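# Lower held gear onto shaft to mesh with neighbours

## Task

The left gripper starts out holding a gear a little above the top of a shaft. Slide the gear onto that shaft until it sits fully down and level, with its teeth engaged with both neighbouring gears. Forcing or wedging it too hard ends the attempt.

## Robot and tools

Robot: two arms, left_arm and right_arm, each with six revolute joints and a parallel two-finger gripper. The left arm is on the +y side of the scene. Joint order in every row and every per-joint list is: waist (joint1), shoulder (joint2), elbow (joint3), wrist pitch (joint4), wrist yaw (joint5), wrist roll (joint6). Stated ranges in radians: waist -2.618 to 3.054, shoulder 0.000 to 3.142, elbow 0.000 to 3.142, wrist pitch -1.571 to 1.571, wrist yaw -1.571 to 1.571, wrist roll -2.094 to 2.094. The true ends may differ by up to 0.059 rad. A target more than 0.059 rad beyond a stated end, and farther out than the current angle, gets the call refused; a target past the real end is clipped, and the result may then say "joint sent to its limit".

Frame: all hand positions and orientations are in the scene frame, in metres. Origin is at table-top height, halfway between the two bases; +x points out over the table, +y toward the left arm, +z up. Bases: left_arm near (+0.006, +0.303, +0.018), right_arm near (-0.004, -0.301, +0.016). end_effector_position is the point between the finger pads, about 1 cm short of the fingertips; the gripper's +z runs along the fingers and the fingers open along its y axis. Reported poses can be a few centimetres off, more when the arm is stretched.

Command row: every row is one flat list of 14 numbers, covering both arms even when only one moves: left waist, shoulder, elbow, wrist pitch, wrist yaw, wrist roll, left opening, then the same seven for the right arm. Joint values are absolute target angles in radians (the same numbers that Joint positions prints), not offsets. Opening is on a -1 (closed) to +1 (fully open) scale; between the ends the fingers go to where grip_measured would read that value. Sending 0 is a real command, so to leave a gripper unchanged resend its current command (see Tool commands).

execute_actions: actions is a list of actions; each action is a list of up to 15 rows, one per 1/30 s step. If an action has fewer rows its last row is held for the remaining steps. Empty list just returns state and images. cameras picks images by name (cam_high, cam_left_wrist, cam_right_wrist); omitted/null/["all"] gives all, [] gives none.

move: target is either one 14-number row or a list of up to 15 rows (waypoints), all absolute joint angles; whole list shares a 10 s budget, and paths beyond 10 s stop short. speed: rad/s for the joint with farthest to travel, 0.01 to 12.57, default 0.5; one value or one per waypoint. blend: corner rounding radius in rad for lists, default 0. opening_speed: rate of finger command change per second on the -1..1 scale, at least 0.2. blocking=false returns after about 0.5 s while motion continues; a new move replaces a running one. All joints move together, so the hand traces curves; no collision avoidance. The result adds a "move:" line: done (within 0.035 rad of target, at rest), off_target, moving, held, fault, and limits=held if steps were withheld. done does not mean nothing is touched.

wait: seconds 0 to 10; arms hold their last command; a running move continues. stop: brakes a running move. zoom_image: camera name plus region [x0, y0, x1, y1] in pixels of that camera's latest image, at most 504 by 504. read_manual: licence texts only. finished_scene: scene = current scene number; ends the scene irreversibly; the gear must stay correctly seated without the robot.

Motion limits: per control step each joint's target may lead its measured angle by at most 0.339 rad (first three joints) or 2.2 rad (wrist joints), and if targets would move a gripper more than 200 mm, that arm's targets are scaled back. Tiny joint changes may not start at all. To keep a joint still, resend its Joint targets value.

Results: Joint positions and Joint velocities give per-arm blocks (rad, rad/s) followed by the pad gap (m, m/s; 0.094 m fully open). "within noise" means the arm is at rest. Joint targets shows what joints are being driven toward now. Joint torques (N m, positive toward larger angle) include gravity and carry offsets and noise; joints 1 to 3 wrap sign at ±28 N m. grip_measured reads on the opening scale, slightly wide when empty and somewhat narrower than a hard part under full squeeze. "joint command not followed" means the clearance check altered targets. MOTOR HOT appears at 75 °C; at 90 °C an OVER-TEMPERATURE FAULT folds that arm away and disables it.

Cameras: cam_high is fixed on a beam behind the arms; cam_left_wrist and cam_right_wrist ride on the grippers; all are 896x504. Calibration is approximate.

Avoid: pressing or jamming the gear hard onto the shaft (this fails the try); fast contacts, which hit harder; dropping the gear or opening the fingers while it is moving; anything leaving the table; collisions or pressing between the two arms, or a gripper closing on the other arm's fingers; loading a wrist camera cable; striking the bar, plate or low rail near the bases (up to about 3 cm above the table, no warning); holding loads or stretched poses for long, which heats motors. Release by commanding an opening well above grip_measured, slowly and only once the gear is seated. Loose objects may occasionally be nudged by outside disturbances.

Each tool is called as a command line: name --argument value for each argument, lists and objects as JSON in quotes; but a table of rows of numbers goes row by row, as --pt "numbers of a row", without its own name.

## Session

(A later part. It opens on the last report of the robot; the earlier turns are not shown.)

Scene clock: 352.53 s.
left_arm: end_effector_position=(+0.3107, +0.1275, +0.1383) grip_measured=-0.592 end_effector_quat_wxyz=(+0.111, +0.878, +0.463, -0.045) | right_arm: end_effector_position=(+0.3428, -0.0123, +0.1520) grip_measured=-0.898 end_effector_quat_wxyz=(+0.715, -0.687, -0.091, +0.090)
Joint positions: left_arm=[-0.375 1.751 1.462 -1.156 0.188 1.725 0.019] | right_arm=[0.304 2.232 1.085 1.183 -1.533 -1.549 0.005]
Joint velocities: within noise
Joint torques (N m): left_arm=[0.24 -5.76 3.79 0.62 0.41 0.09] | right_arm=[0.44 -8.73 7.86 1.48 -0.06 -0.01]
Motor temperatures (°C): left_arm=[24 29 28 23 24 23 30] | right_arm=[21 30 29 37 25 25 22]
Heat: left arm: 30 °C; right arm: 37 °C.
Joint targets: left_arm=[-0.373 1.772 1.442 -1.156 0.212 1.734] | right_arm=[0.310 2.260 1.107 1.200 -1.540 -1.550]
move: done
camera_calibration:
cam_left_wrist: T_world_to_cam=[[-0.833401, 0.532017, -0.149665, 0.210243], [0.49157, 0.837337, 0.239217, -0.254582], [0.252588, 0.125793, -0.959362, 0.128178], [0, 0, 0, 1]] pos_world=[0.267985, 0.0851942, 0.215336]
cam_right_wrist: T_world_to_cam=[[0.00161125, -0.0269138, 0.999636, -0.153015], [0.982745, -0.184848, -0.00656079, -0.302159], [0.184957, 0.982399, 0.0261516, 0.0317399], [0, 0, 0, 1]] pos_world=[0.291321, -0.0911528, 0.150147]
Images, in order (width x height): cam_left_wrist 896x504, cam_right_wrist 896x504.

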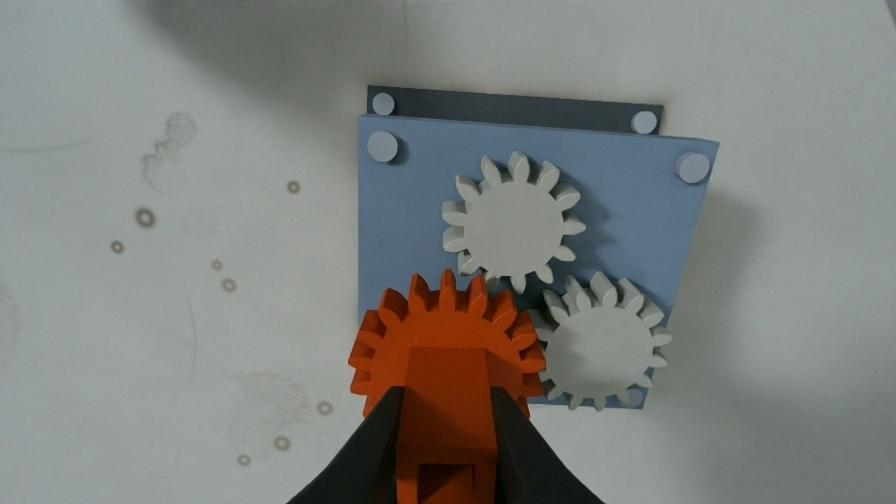

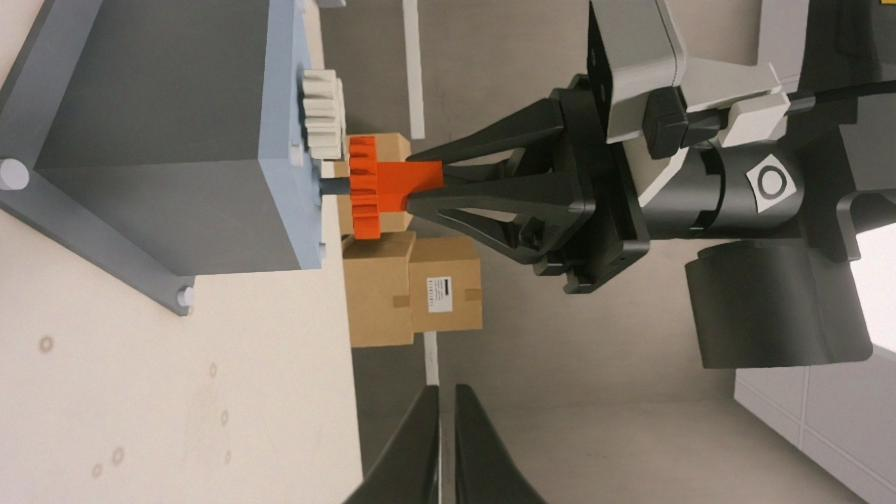

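move --target '[-0.373,1.721,1.481,-1.195,0.214,1.734,-1,0.31,2.26,1.107,1.20,-1.54,-1.55,-0.9]' --speed 0.06 --cameras '["cam_right_wrist"]'

zoom_image --camera "cam_right_wrist" --region '[290, 100, 430, 260]'

move --target '[-0.373,1.721,1.481,-1.195,0.214,1.734,-1,0.31,2.26,1.107,1.20,-1.54,1.55,-0.9]' --cameras '["cam_right_wrist"]'

zoom_image --camera "cam_right_wrist" --region '[480, 120, 600, 260]'

Scene clock: 367.30 s.
left_arm: end_effector_position=(+0.3099, +0.1276, +0.1397) grip_measured=-0.592 end_effector_quat_wxyz=(+0.113, +0.878, +0.463, -0.045) | right_arm: end_effector_position=(+0.3428, -0.0123, +0.1520) grip_measured=-0.898 end_effector_quat_wxyz=(+0.715, -0.687, -0.091, +0.090)
Joint positions: left_arm=[-0.375 1.747 1.462 -1.159 0.19 1.726 0.019] | right_arm=[0.304 2.232 1.085 1.183 -1.533 -1.549 0.005]
Joint velocities: within noise
Joint torques (N m): left_arm=[0.23 -9.95 6.63 0.27 0.42 0.09] | right_arm=[0.44 -8.75 7.86 1.48 -0.07 0]
Motor temperatures (°C): left_arm=[24 29 28 23 24 23 30] | right_arm=[21 31 29 37 25 25 22]
Heat: left arm: 30 °C; right arm: 37 °C.
Joint targets: left_arm=[-0.373 1.721 1.481 -1.195 0.214 1.734] | right_arm=[0.310 2.260 1.107 1.200 -1.540 -1.550]
move: off_target (left_arm); left_arm: the wrist pitch is farthest, 0.036 rad from its target
camera_calibration:
cam_right_wrist: T_world_to_cam=[[0.00161125, -0.0269138, 0.999636, -0.153015], [0.982745, -0.184848, -0.00656079, -0.302159], [0.184957, 0.982399, 0.0261516, 0.0317399], [0, 0, 0, 1]] pos_world=[0.291321, -0.0911528, 0.150147]
Images, in order (width x height): cam_right_wrist 896x504.

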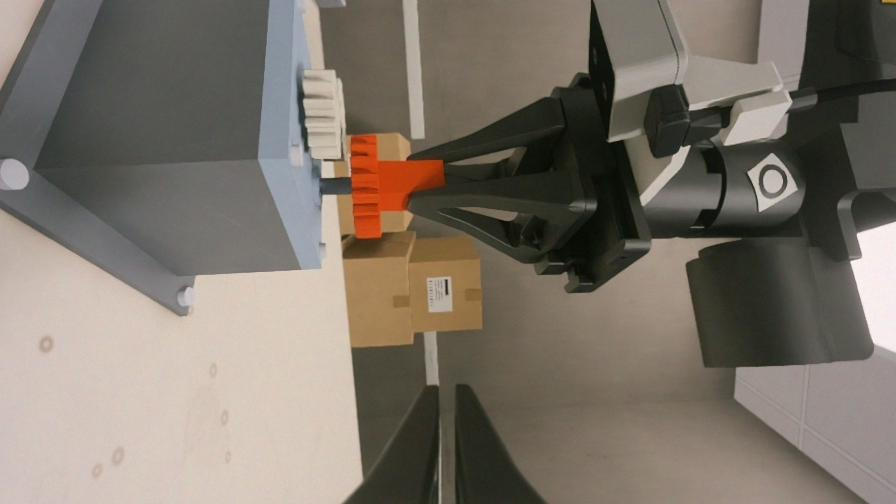

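Scaled by 3.150.

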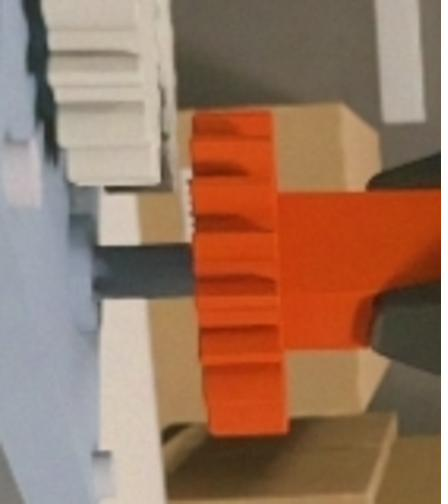

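Scene clock: 374.27 s.
left_arm: end_effector_position=(+0.3097, +0.1275, +0.1397) grip_measured=-0.592 end_effector_quat_wxyz=(+0.112, +0.878, +0.463, -0.046) | right_arm: end_effector_position=(+0.3428, -0.0122, +0.1515) grip_measured=-0.898 end_effector_quat_wxyz=(-0.078, -0.103, +0.685, +0.717)
Joint positions: left_arm=[-0.375 1.747 1.462 -1.159 0.19 1.726 0.019] | right_arm=[0.304 2.232 1.085 1.176 -1.533 1.551 0.005]
Joint velocities: within noise
Joint torques (N m): left_arm=[0.23 -9.95 6.64 0.28 0.42 0.09] | right_arm=[0.44 -8.75 7.86 1.55 -0.07 0]
Motor temperatures (°C): left_arm=[24 30 29 23 24 23 30] | right_arm=[21 31 29 37 25 25 22]
Heat: left arm: 30 °C; right arm: 37 °C.
Joint targets: left_arm=[-0.373 1.721 1.481 -1.195 0.214 1.734] | right_arm=[0.310 2.260 1.107 1.200 -1.540 1.550]
move: off_target (left_arm); left_arm: the wrist pitch is farthest, 0.036 rad from its target
camera_calibration:
cam_right_wrist: T_world_to_cam=[[0.0251448, 0.0607839, -0.997834, 0.143085], [-0.764701, -0.641736, -0.0583619, 0.299152], [-0.643894, 0.764513, 0.0303452, 0.312603], [0, 0, 0, 1]] pos_world=[0.426448, -0.0557097, 0.150748]
Images, in order (width x height): cam_right_wrist 896x504.

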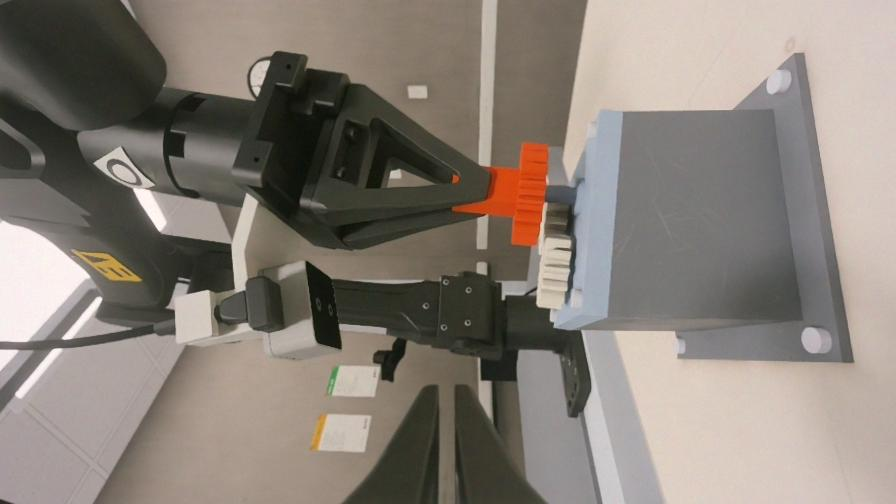

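Scaled by 3.600.

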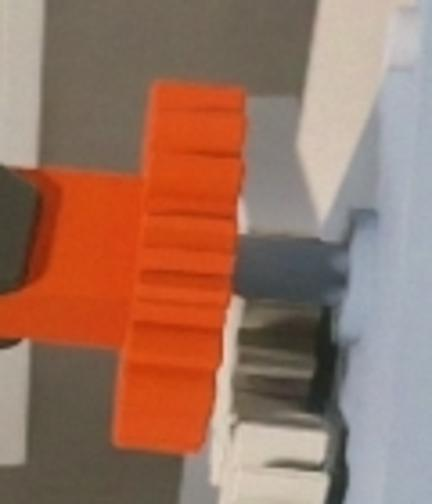

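move --target '[-0.3695,1.721,1.481,-1.199,0.214,1.734,-1,0.31,2.26,1.107,1.20,-1.54,1.55,-0.9]' --speed 0.06 --cameras '["cam_right_wrist"]'

zoom_image --camera "cam_right_wrist" --region '[480, 120, 600, 260]'

move --target '[-0.3695,1.721,1.481,-1.199,0.214,1.734,-1,0.31,2.26,1.107,1.20,-1.54,-1.55,-0.9]' --cameras '["cam_right_wrist","cam_left_wrist"]'

zoom_image --camera "cam_right_wrist" --region '[290, 100, 430, 260]'

Scene clock: 388.30 s.
left_arm: end_effector_position=(+0.3090, +0.1279, +0.1396) grip_measured=-0.592 end_effector_quat_wxyz=(+0.111, +0.878, +0.463, -0.047) | right_arm: end_effector_position=(+0.3428, -0.0122, +0.1515) grip_measured=-0.898 end_effector_quat_wxyz=(-0.078, -0.103, +0.685, +0.717)
Joint positions: left_arm=[-0.375 1.747 1.462 -1.163 0.19 1.726 0.019] | right_arm=[0.304 2.232 1.085 1.176 -1.533 1.552 0.005]
Joint velocities: within noise
Joint torques (N m): left_arm=[0.53 -9.94 6.63 0.27 0.42 0.09] | right_arm=[0.44 -8.73 7.86 1.55 -0.07 -0.01]
Motor temperatures (°C): left_arm=[24 31 30 23 24 23 30] | right_arm=[21 31 29 38 25 25 22]
Heat: left arm: 31 °C; right arm: 38 °C.
Joint targets: left_arm=[-0.369 1.721 1.481 -1.199 0.214 1.734] | right_arm=[0.310 2.260 1.107 1.200 -1.540 1.550]
move: off_target (left_arm); left_arm: the wrist pitch is farthest, 0.036 rad from its target
camera_calibration:
cam_right_wrist: T_world_to_cam=[[0.0244148, 0.060565, -0.997866, 0.14339], [-0.764691, -0.641812, -0.0576642, 0.299038], [-0.643935, 0.764466, 0.0306438, 0.312573], [0, 0, 0, 1]] pos_world=[0.426448, -0.0557099, 0.15075]
Images, in order (width x height): cam_right_wrist 896x504.

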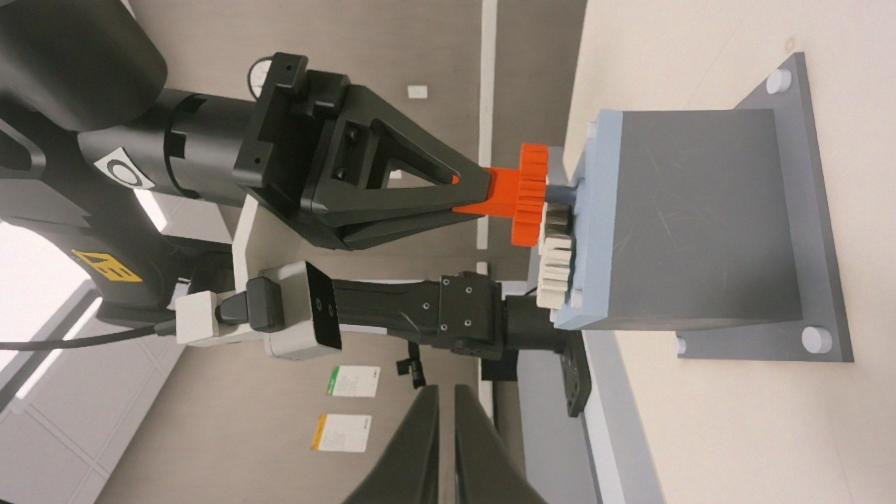

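Scaled by 3.600.

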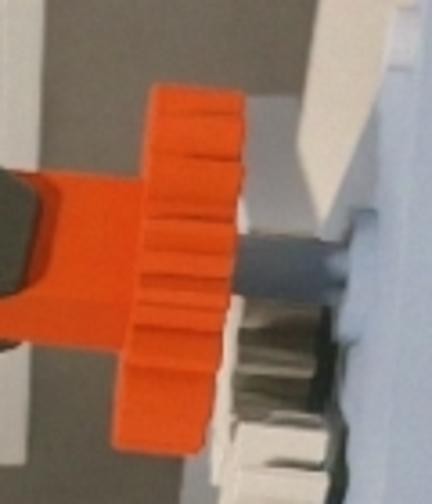

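Scene clock: 395.27 s.
left_arm: end_effector_position=(+0.3088, +0.1280, +0.1396) grip_measured=-0.592 end_effector_quat_wxyz=(+0.111, +0.878, +0.463, -0.047) | right_arm: end_effector_position=(+0.3428, -0.0123, +0.1520) grip_measured=-0.898 end_effector_quat_wxyz=(+0.715, -0.687, -0.091, +0.090)
Joint positions: left_arm=[-0.375 1.747 1.462 -1.163 0.19 1.726 0.019] | right_arm=[0.304 2.232 1.085 1.183 -1.533 -1.548 0.005]
Joint velocities: within noise
Joint torques (N m): left_arm=[0.53 -9.94 6.63 0.27 0.41 0.09] | right_arm=[0.43 -8.73 7.87 1.48 -0.07 -0.02]
Motor temperatures (°C): left_arm=[24 31 30 22 24 23 30] | right_arm=[21 31 29 38 25 25 22]
Heat: left arm: 31 °C; right arm: 38 °C.
Joint targets: left_arm=[-0.369 1.721 1.481 -1.199 0.214 1.734] | right_arm=[0.310 2.260 1.107 1.200 -1.540 -1.550]
move: off_target (left_arm); left_arm: the wrist pitch is farthest, 0.036 rad from its target
camera_calibration:
cam_left_wrist: T_world_to_cam=[[-0.833414, 0.532818, -0.146717, 0.208164], [0.493385, 0.836948, 0.236831, -0.254507], [0.248982, 0.12499, -0.960409, 0.131217], [0, 0, 0, 1]] pos_world=[0.266386, 0.0856951, 0.216839]
cam_right_wrist: T_world_to_cam=[[0.0026901, -0.026613, 0.999642, -0.1534], [0.982761, -0.184723, -0.00756247, -0.302001], [0.184858, 0.98243, 0.0256573, 0.0318431], [0, 0, 0, 1]] pos_world=[0.291321, -0.0911526, 0.150245]
Images, in order (width x height): cam_left_wrist 896x504, cam_right_wrist 896x504.

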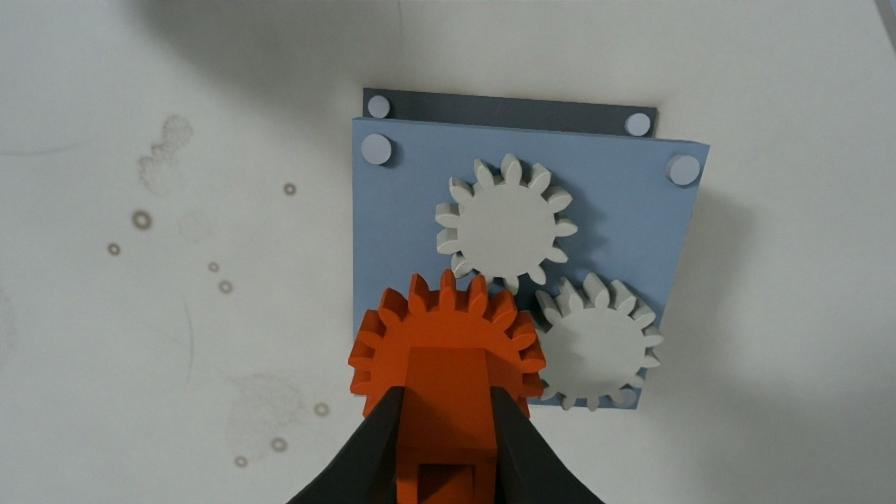

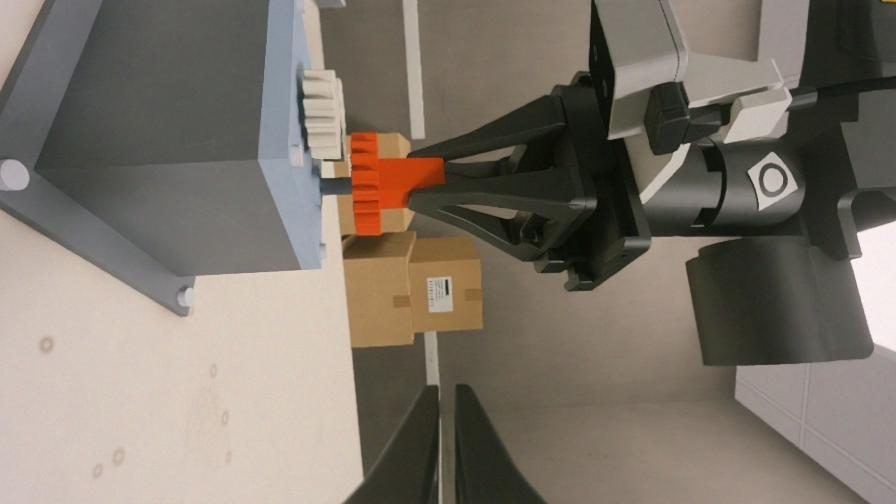

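Scaled by 3.150.

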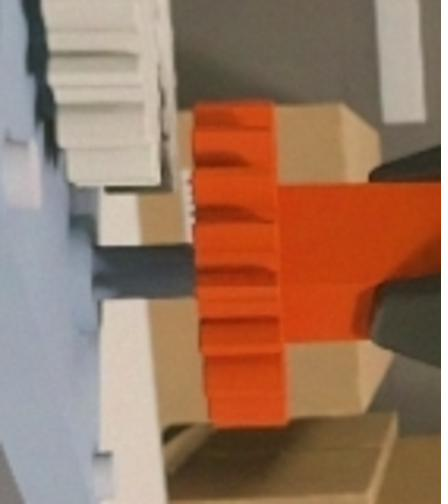

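move --pt "-0.364 1.721 1.470 -1.185 0.214 1.734 -1 0.31 2.26 1.107 1.20 -1.54 -1.55 -0.9" --pt "-0.364 1.721 1.443 -1.168 0.214 1.734 -1 0.31 2.26 1.107 1.20 -1.54 -1.55 -0.9" --speed 0.03 --cameras '["cam_right_wrist","cam_left_wrist"]'

zoom_image --camera "cam_right_wrist" --region '[290, 100, 430, 260]'

Scene clock: 405.53 s.
left_arm: end_effector_position=(+0.3113, +0.1295, +0.1389) grip_measured=-0.592 end_effector_quat_wxyz=(+0.114, +0.876, +0.466, -0.045) | right_arm: end_effector_position=(+0.3428, -0.0123, +0.1520) grip_measured=-0.898 end_effector_quat_wxyz=(+0.715, -0.687, -0.091, +0.090)
Joint positions: left_arm=[-0.368 1.746 1.458 -1.153 0.191 1.726 0.019] | right_arm=[0.304 2.232 1.085 1.183 -1.533 -1.549 0.005]
Joint velocities: within noise
Joint torques (N m): left_arm=[0.36 -9.87 4.16 0.48 0.41 0.09] | right_arm=[0.43 -8.75 7.86 1.48 -0.07 0]
Motor temperatures (°C): left_arm=[24 32 30 22 24 23 30] | right_arm=[21 31 29 37 25 25 22]
Heat: left arm: 32 °C; right arm: 37 °C.
Joint targets: left_arm=[-0.364 1.721 1.443 -1.168 0.214 1.734] | right_arm=[0.310 2.260 1.107 1.200 -1.540 -1.550]
move: done
camera_calibration:
cam_left_wrist: T_world_to_cam=[[-0.836375, 0.526275, -0.153336, 0.212044], [0.485884, 0.841257, 0.237071, -0.255163], [0.25376, 0.123777, -0.959315, 0.128246], [0, 0, 0, 1]] pos_world=[0.268785, 0.0871906, 0.216034]
cam_right_wrist: T_world_to_cam=[[0.00204167, -0.0267933, 0.999639, -0.153129], [0.982745, -0.184836, -0.00696134, -0.302098], [0.184956, 0.982404, 0.0259536, 0.0317704], [0, 0, 0, 1]] pos_world=[0.291321, -0.0911528, 0.150146]
Images, in order (width x height): cam_left_wrist 896x504, cam_right_wrist 896x504.

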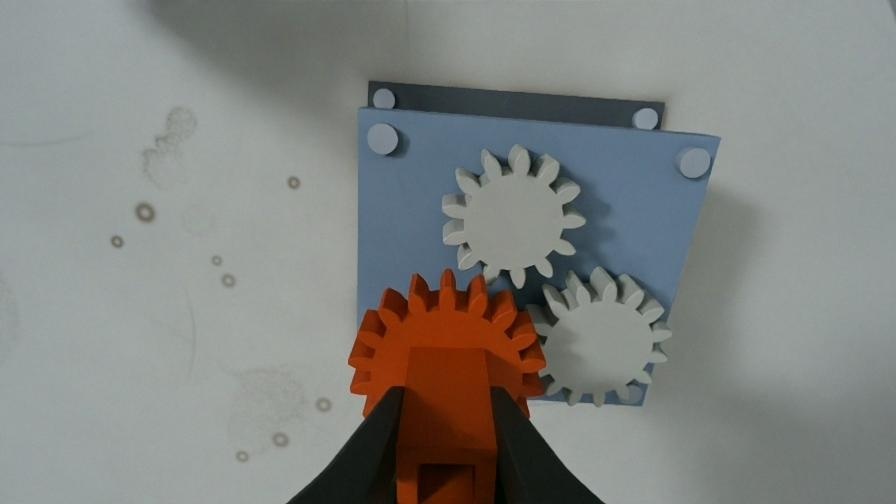

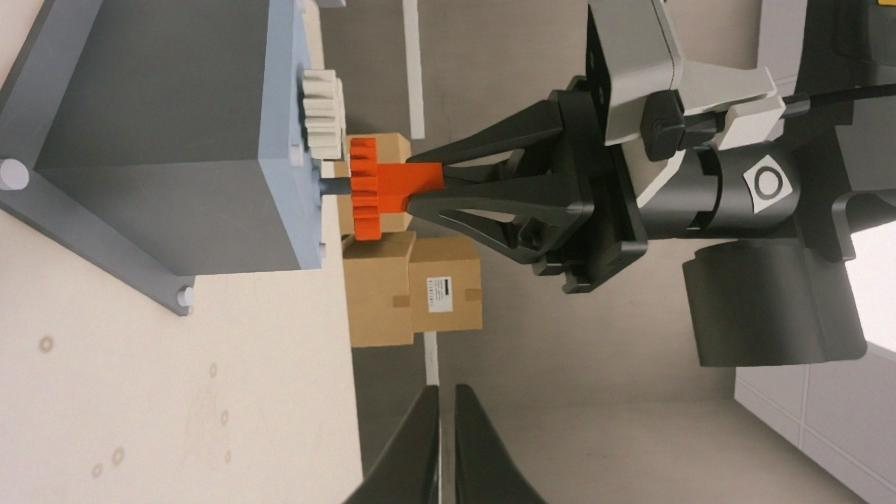

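Scaled by 3.150.

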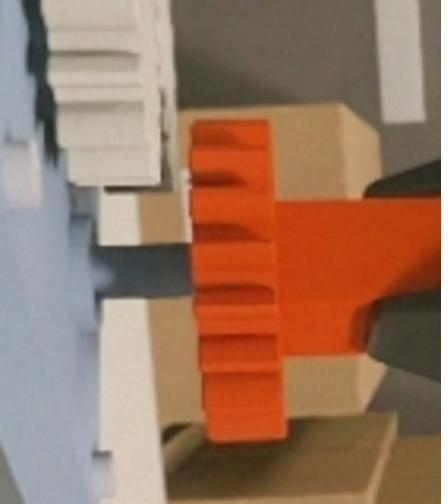

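move --pt "-0.381 1.721 1.447 -1.172 0.214 1.734 -1 0.31 2.26 1.107 1.20 -1.54 -1.55 -0.9" --pt "-0.381 1.721 1.437 -1.166 0.214 1.734 -1 0.31 2.26 1.107 1.20 -1.54 -1.55 -0.9" --speed 0.03 --cameras '["cam_right_wrist","cam_left_wrist"]'

zoom_image --camera "cam_right_wrist" --region '[290, 100, 430, 260]'

Scene clock: 422.37 s.
left_arm: end_effector_position=(+0.3100, +0.1279, +0.1389) grip_measured=-0.592 end_effector_quat_wxyz=(+0.115, +0.878, +0.463, -0.044) | right_arm: end_effector_position=(+0.3428, -0.0123, +0.1520) grip_measured=-0.898 end_effector_quat_wxyz=(+0.715, -0.687, -0.091, +0.090)
Joint positions: left_arm=[-0.373 1.742 1.453 -1.149 0.191 1.726 0.019] | right_arm=[0.304 2.232 1.085 1.183 -1.533 -1.549 0.005]
Joint velocities: within noise
Joint torques (N m): left_arm=[-0.51 -9.48 4.11 0.48 0.41 0.09] | right_arm=[0.43 -8.75 7.86 1.48 -0.07 0]
Motor temperatures (°C): left_arm=[24 31 29 23 24 23 30] | right_arm=[21 31 29 37 25 25 22]
Heat: left arm: 31 °C; right arm: 37 °C.
Joint targets: left_arm=[-0.381 1.721 1.437 -1.166 0.214 1.734] | right_arm=[0.310 2.260 1.107 1.200 -1.540 -1.550]
move: done
camera_calibration:
cam_left_wrist: T_world_to_cam=[[-0.833008, 0.530785, -0.156092, 0.210514], [0.490006, 0.838797, 0.237305, -0.254114], [0.256887, 0.121192, -0.958813, 0.128044], [0, 0, 0, 1]] pos_world=[0.266984, 0.0858949, 0.215933]
cam_right_wrist: T_world_to_cam=[[0.00161125, -0.0269138, 0.999636, -0.153015], [0.982745, -0.184848, -0.00656079, -0.302159], [0.184957, 0.982399, 0.0261516, 0.0317399], [0, 0, 0, 1]] pos_world=[0.291321, -0.0911528, 0.150147]
Images, in order (width x height): cam_left_wrist 896x504, cam_right_wrist 896x504.

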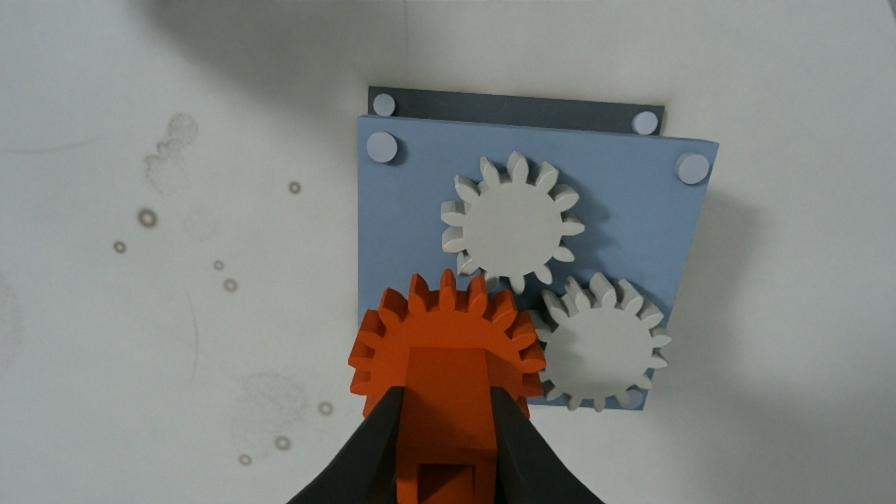

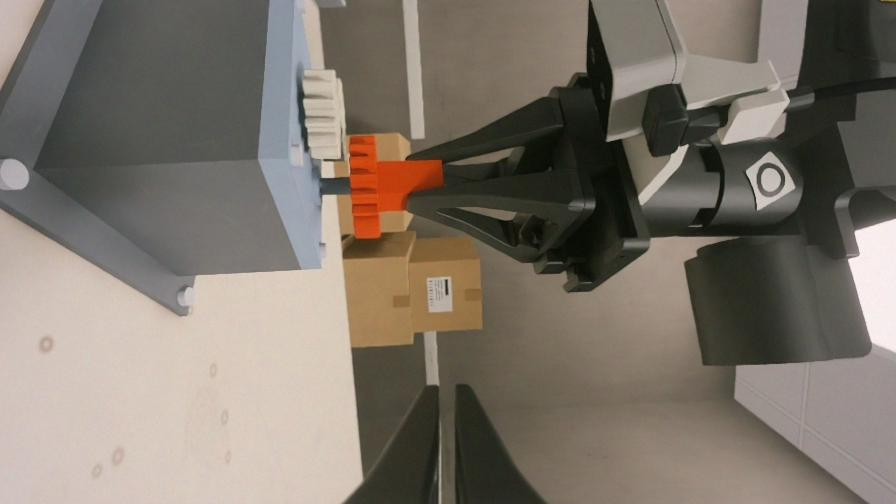

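Scaled by 3.150.

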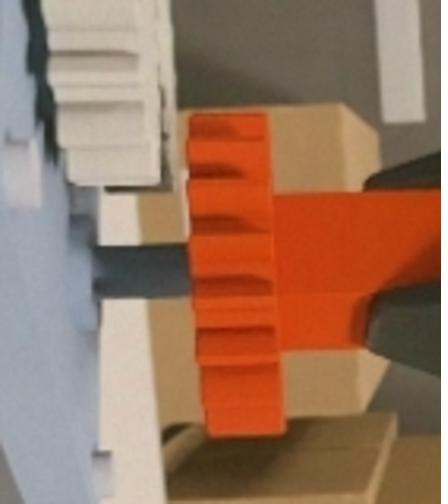

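move --pt "-0.390 1.772 1.513 -1.232 0.209 1.734 -1 0.31 2.26 1.107 1.20 -1.54 -1.55 -0.9" --pt "-0.373 1.772 1.469 -1.190 0.209 1.734 -1 0.31 2.26 1.107 1.20 -1.54 -1.55 -0.9" --speed 0.06 --cameras '["cam_right_wrist"]'

zoom_image --camera "cam_right_wrist" --region '[290, 100, 430, 260]'

move --target '[-0.373,1.772,1.469,-1.190,0.209,1.734,-1,0.31,2.26,1.107,1.20,-1.54,1.55,-0.9]' --cameras '["cam_right_wrist","cam_left_wrist"]'

zoom_image --camera "cam_right_wrist" --region '[480, 120, 600, 260]'

Scene clock: 447.33 s.
left_arm: end_effector_position=(+0.3104, +0.1267, +0.1420) grip_measured=-0.592 end_effector_quat_wxyz=(+0.111, +0.878, +0.463, -0.048) | right_arm: end_effector_position=(+0.3428, -0.0123, +0.1520) grip_measured=-0.898 end_effector_quat_wxyz=(+0.715, -0.687, -0.091, +0.090)
Joint positions: left_arm=[-0.376 1.755 1.481 -1.175 0.191 1.726 0.019] | right_arm=[0.304 2.232 1.085 1.183 -1.533 -1.549 0.005]
Joint velocities: within noise
Joint torques (N m): left_arm=[0.34 -6.13 4.34 0.46 0.34 0.09] | right_arm=[0.44 -8.73 7.84 1.48 -0.07 0]
Motor temperatures (°C): left_arm=[24 33 29 23 24 23 30] | right_arm=[21 31 29 37 25 25 22]
Heat: left arm: 33 °C; right arm: 37 °C.
Joint targets: left_arm=[-0.373 1.772 1.469 -1.190 0.209 1.734] | right_arm=[0.310 2.260 1.107 1.200 -1.540 -1.550]
move: done
camera_calibration:
cam_right_wrist: T_world_to_cam=[[0.00161125, -0.0269138, 0.999636, -0.153015], [0.982745, -0.184848, -0.00656079, -0.302159], [0.184957, 0.982399, 0.0261516, 0.0317399], [0, 0, 0, 1]] pos_world=[0.291321, -0.0911528, 0.150147]
Images, in order (width x height): cam_right_wrist 896x504.

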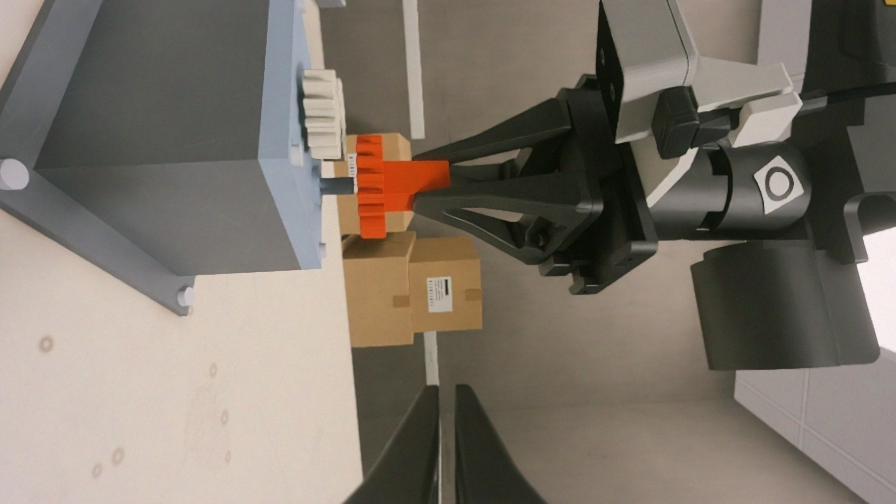

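Scaled by 3.150.

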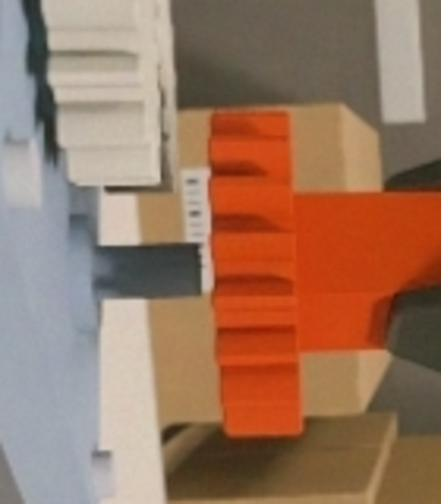

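Scene clock: 454.30 s.
left_arm: end_effector_position=(+0.3106, +0.1267, +0.1420) grip_measured=-0.592 end_effector_quat_wxyz=(+0.111, +0.878, +0.463, -0.047) | right_arm: end_effector_position=(+0.3428, -0.0122, +0.1515) grip_measured=-0.898 end_effector_quat_wxyz=(-0.078, -0.103, +0.685, +0.717)
Joint positions: left_arm=[-0.376 1.755 1.481 -1.175 0.191 1.726 0.019] | right_arm=[0.304 2.232 1.085 1.176 -1.533 1.551 0.005]
Joint velocities: within noise
Joint torques (N m): left_arm=[0.34 -6.12 4.34 0.46 0.34 0.09] | right_arm=[0.43 -8.76 7.84 1.56 -0.07 -0.02]
Motor temperatures (°C): left_arm=[24 32 29 23 24 23 30] | right_arm=[21 31 29 37 25 25 22]
Heat: left arm: 32 °C; right arm: 37 °C.
Joint targets: left_arm=[-0.373 1.772 1.469 -1.190 0.209 1.734] | right_arm=[0.310 2.260 1.107 1.200 -1.540 1.550]
move: done
camera_calibration:
cam_left_wrist: T_world_to_cam=[[-0.83278, 0.53378, -0.14682, 0.210343], [0.494441, 0.836437, 0.236434, -0.255064], [0.24901, 0.124304, -0.960491, 0.133318], [0, 0, 0, 1]] pos_world=[0.268086, 0.084496, 0.219239]
cam_right_wrist: T_world_to_cam=[[0.0251448, 0.0607839, -0.997834, 0.143085], [-0.764701, -0.641736, -0.0583619, 0.299152], [-0.643894, 0.764513, 0.0303452, 0.312603], [0, 0, 0, 1]] pos_world=[0.426448, -0.0557097, 0.150748]
Images, in order (width x height): cam_left_wrist 896x504, cam_right_wrist 896x504.

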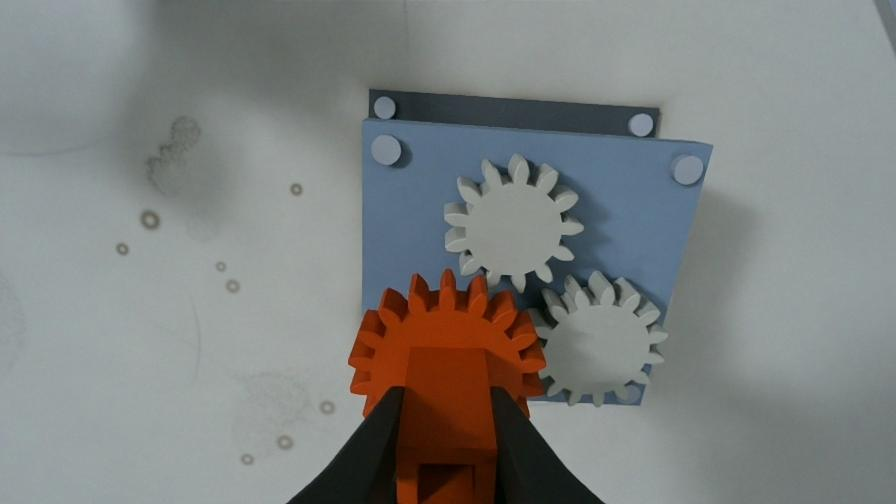

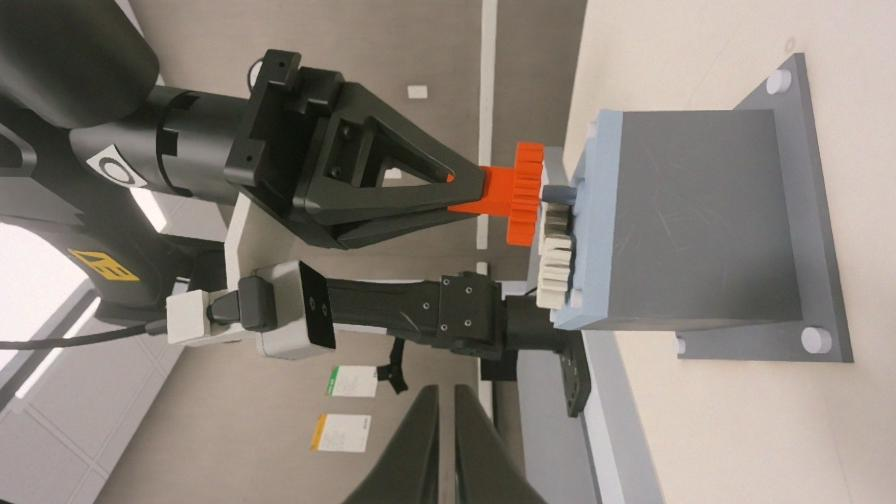

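Scaled by 3.600.

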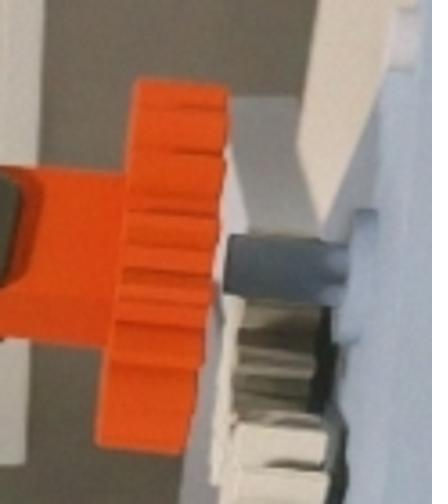

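move --target '[-0.373,1.7245,1.467,-1.188,0.180,1.734,-1,0.31,2.26,1.107,1.20,-1.54,1.55,-0.9]' --speed 0.06 --cameras '["cam_right_wrist"]'

zoom_image --camera "cam_right_wrist" --region '[480, 120, 600, 260]'

move --target '[-0.373,1.7245,1.467,-1.188,0.180,1.734,-1,0.31,2.26,1.107,1.20,-1.54,-1.55,-0.9]' --cameras '["cam_right_wrist","cam_left_wrist"]'

zoom_image --camera "cam_right_wrist" --region '[290, 100, 430, 260]'

Scene clock: 466.17 s.
left_arm: end_effector_position=(+0.3118, +0.1285, +0.1432) grip_measured=-0.592 end_effector_quat_wxyz=(+0.110, +0.879, +0.463, -0.041) | right_arm: end_effector_position=(+0.3428, -0.0122, +0.1515) grip_measured=-0.898 end_effector_quat_wxyz=(-0.078, -0.103, +0.685, +0.717)
Joint positions: left_arm=[-0.376 1.75 1.481 -1.173 0.179 1.726 0.019] | right_arm=[0.304 2.232 1.085 1.176 -1.533 1.552 0.005]
Joint velocities: within noise
Joint torques (N m): left_arm=[0.34 -9.94 4.21 0.48 0.13 0.09] | right_arm=[0.44 -8.75 7.84 1.56 -0.08 -0.02]
Motor temperatures (°C): left_arm=[24 31 29 23 24 23 30] | right_arm=[21 31 29 38 25 25 22]
Heat: left arm: 31 °C; right arm: 38 °C.
Joint targets: left_arm=[-0.373 1.724 1.467 -1.188 0.180 1.734] | right_arm=[0.310 2.260 1.107 1.200 -1.540 1.550]
move: done
camera_calibration:
cam_right_wrist: T_world_to_cam=[[0.0244148, 0.060565, -0.997866, 0.14339], [-0.764691, -0.641812, -0.0576642, 0.299038], [-0.643935, 0.764466, 0.0306438, 0.312573], [0, 0, 0, 1]] pos_world=[0.426448, -0.0557099, 0.15075]
Images, in order (width x height): cam_right_wrist 896x504.

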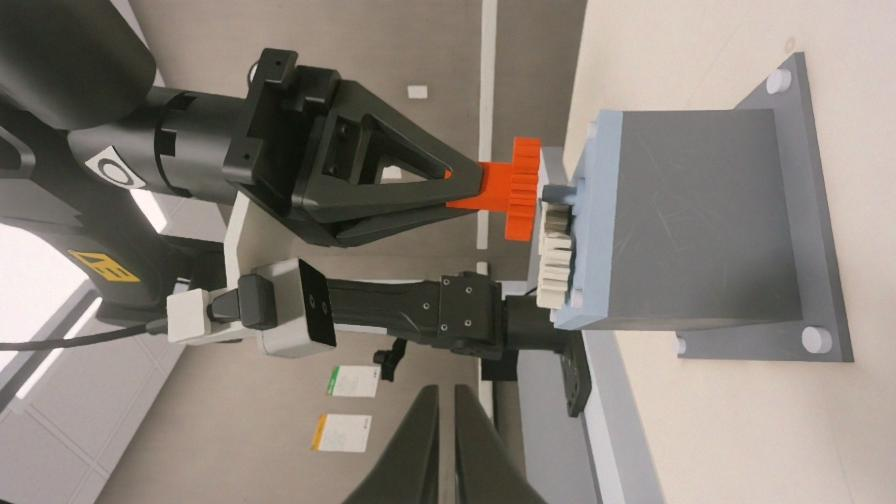

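Scaled by 3.600.

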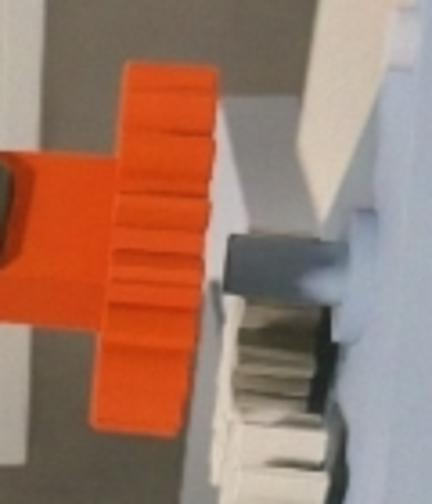

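Scene clock: 473.13 s.
left_arm: end_effector_position=(+0.3121, +0.1285, +0.1432) grip_measured=-0.592 end_effector_quat_wxyz=(+0.110, +0.879, +0.463, -0.040) | right_arm: end_effector_position=(+0.3428, -0.0123, +0.1520) grip_measured=-0.898 end_effector_quat_wxyz=(+0.715, -0.687, -0.091, +0.090)
Joint positions: left_arm=[-0.376 1.75 1.481 -1.172 0.178 1.726 0.019] | right_arm=[0.304 2.232 1.085 1.183 -1.533 -1.548 0.005]
Joint velocities: within noise
Joint torques (N m): left_arm=[0.34 -9.92 4.22 0.48 0.15 0.09] | right_arm=[0.44 -8.73 7.84 1.49 -0.07 0.02]
Motor temperatures (°C): left_arm=[24 31 28 23 24 23 30] | right_arm=[21 31 29 38 25 25 22]
Heat: left arm: 31 °C; right arm: 38 °C.
Joint targets: left_arm=[-0.373 1.724 1.467 -1.188 0.180 1.734] | right_arm=[0.310 2.260 1.107 1.200 -1.540 -1.550]
move: done
camera_calibration:
cam_left_wrist: T_world_to_cam=[[-0.831903, 0.533637, -0.152211, 0.211356], [0.490089, 0.835191, 0.249536, -0.25802], [0.260288, 0.132993, -0.956328, 0.128694], [0, 0, 0, 1]] pos_world=[0.268783, 0.0855928, 0.21963]
cam_right_wrist: T_world_to_cam=[[0.0026901, -0.026613, 0.999642, -0.1534], [0.982761, -0.184723, -0.00756247, -0.302001], [0.184858, 0.98243, 0.0256573, 0.0318431], [0, 0, 0, 1]] pos_world=[0.291321, -0.0911526, 0.150245]
Images, in order (width x height): cam_left_wrist 896x504, cam_right_wrist 896x504.

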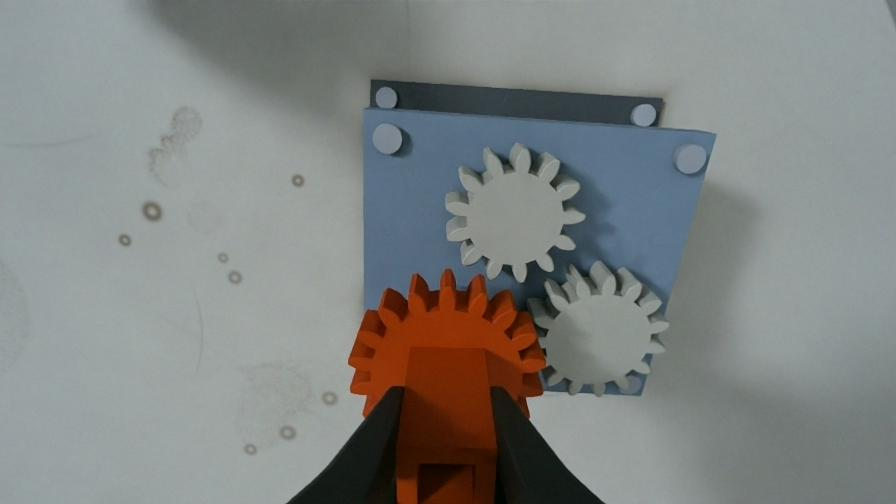

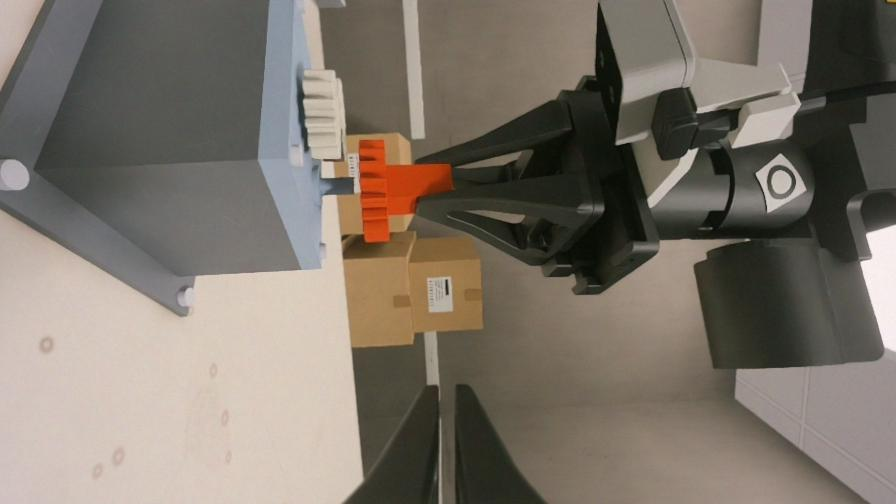

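Scaled by 3.150.

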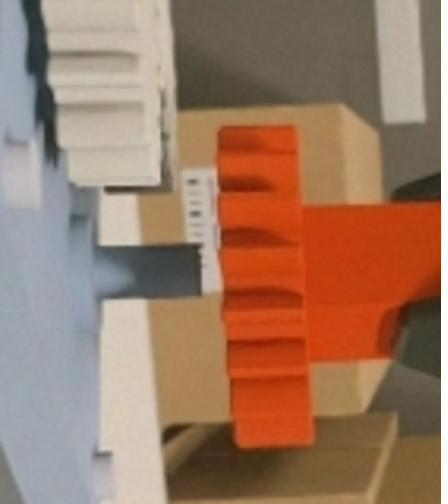

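move --target '[-0.373,1.7245,1.455,-1.183,0.206,1.734,-1,0.31,2.26,1.107,1.20,-1.54,-1.55,-0.9]' --speed 0.04 --cameras '["cam_right_wrist"]'

zoom_image --camera "cam_right_wrist" --region '[290, 100, 430, 260]'

move --target '[-0.373,1.7245,1.455,-1.183,0.206,1.734,-1,0.31,2.26,1.107,1.20,-1.54,1.55,-0.9]' --cameras '["cam_right_wrist"]'

zoom_image --camera "cam_right_wrist" --region '[480, 120, 600, 260]'

Scene clock: 491.53 s.
left_arm: end_effector_position=(+0.3095, +0.1289, +0.1397) grip_measured=-0.592 end_effector_quat_wxyz=(+0.107, +0.879, +0.463, -0.044) | right_arm: end_effector_position=(+0.3428, -0.0123, +0.1520) grip_measured=-0.898 end_effector_quat_wxyz=(+0.715, -0.687, -0.091, +0.090)
Joint positions: left_arm=[-0.376 1.75 1.468 -1.168 0.182 1.726 0.019] | right_arm=[0.304 2.232 1.085 1.183 -1.533 -1.549 0.005]
Joint velocities: within noise
Joint torques (N m): left_arm=[0.35 -9.92 4.3 0.47 0.41 0.09] | right_arm=[0.44 -8.76 7.86 1.47 -0.07 -0.01]
Motor temperatures (°C): left_arm=[24 32 28 23 24 23 30] | right_arm=[21 31 29 38 25 25 22]
Heat: left arm: 32 °C; right arm: 38 °C.
Joint targets: left_arm=[-0.373 1.724 1.455 -1.183 0.206 1.734] | right_arm=[0.310 2.260 1.107 1.200 -1.540 -1.550]
move: done
camera_calibration:
cam_right_wrist: T_world_to_cam=[[0.00204167, -0.0267933, 0.999639, -0.153129], [0.982745, -0.184836, -0.00696134, -0.302098], [0.184956, 0.982404, 0.0259536, 0.0317704], [0, 0, 0, 1]] pos_world=[0.291321, -0.0911528, 0.150146]
Images, in order (width x height): cam_right_wrist 896x504.

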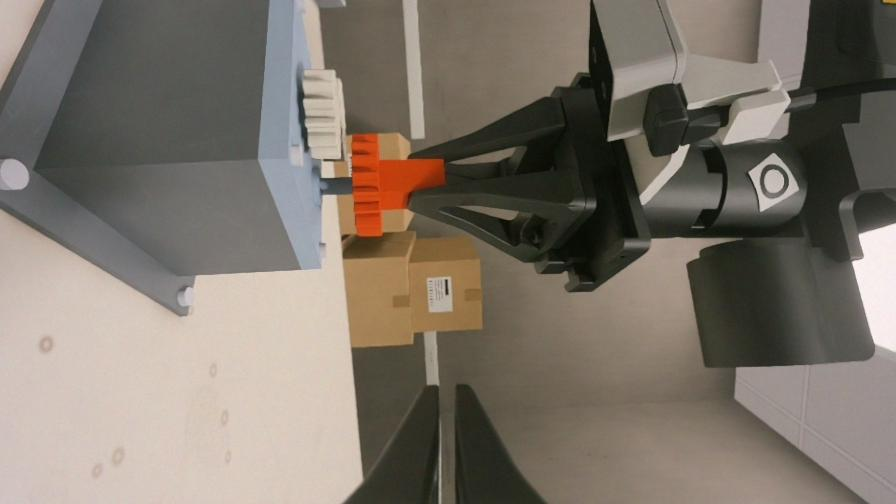

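Scaled by 3.150.

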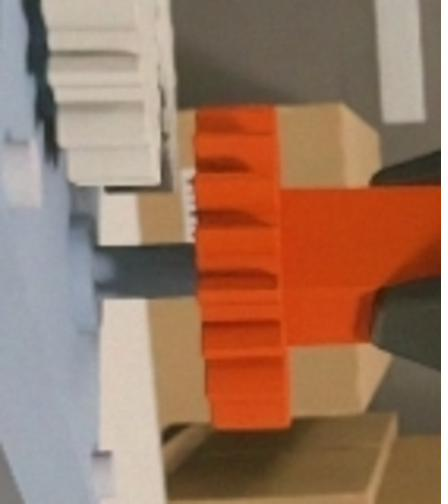

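Scene clock: 498.50 s.
left_arm: end_effector_position=(+0.3097, +0.1287, +0.1398) grip_measured=-0.592 end_effector_quat_wxyz=(+0.108, +0.879, +0.463, -0.044) | right_arm: end_effector_position=(+0.3428, -0.0122, +0.1515) grip_measured=-0.898 end_effector_quat_wxyz=(-0.078, -0.103, +0.685, +0.717)
Joint positions: left_arm=[-0.376 1.75 1.468 -1.167 0.182 1.726 0.019] | right_arm=[0.304 2.232 1.085 1.176 -1.533 1.551 0.005]
Joint velocities: within noise
Joint torques (N m): left_arm=[0.34 -9.94 4.3 0.46 0.41 0.09] | right_arm=[0.44 -8.75 7.84 1.55 -0.07 -0.01]
Motor temperatures (°C): left_arm=[24 32 28 23 24 23 30] | right_arm=[21 31 29 38 25 25 22]
Heat: left arm: 32 °C; right arm: 38 °C.
Joint targets: left_arm=[-0.373 1.724 1.455 -1.183 0.206 1.734] | right_arm=[0.310 2.260 1.107 1.200 -1.540 1.550]
move: done
camera_calibration:
cam_right_wrist: T_world_to_cam=[[0.0247721, 0.0606063, -0.997854, 0.143238], [-0.764675, -0.641804, -0.0579643, 0.299077], [-0.64394, 0.76447, 0.0304453, 0.312606], [0, 0, 0, 1]] pos_world=[0.426448, -0.0557098, 0.150749]
Images, in order (width x height): cam_right_wrist 896x504.

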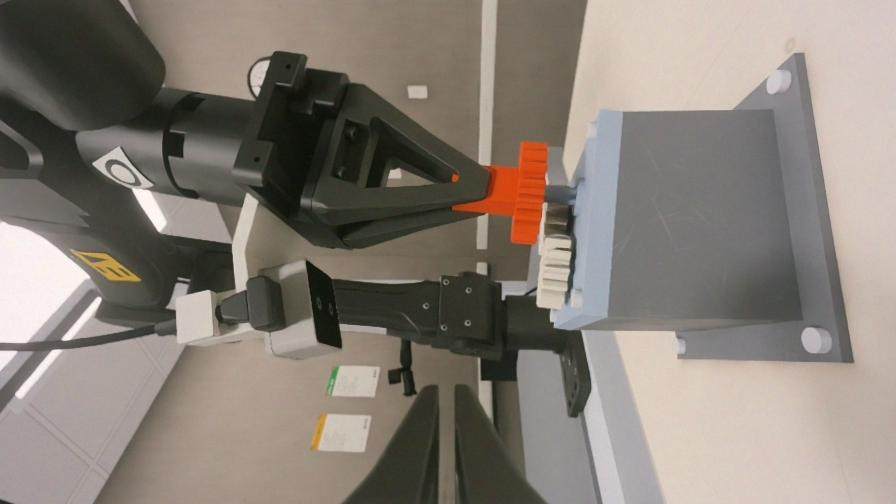

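Scaled by 3.600.

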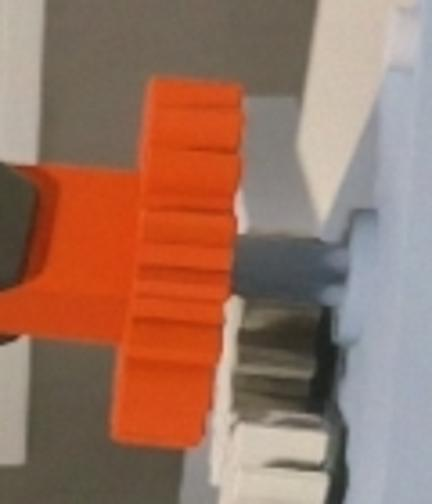

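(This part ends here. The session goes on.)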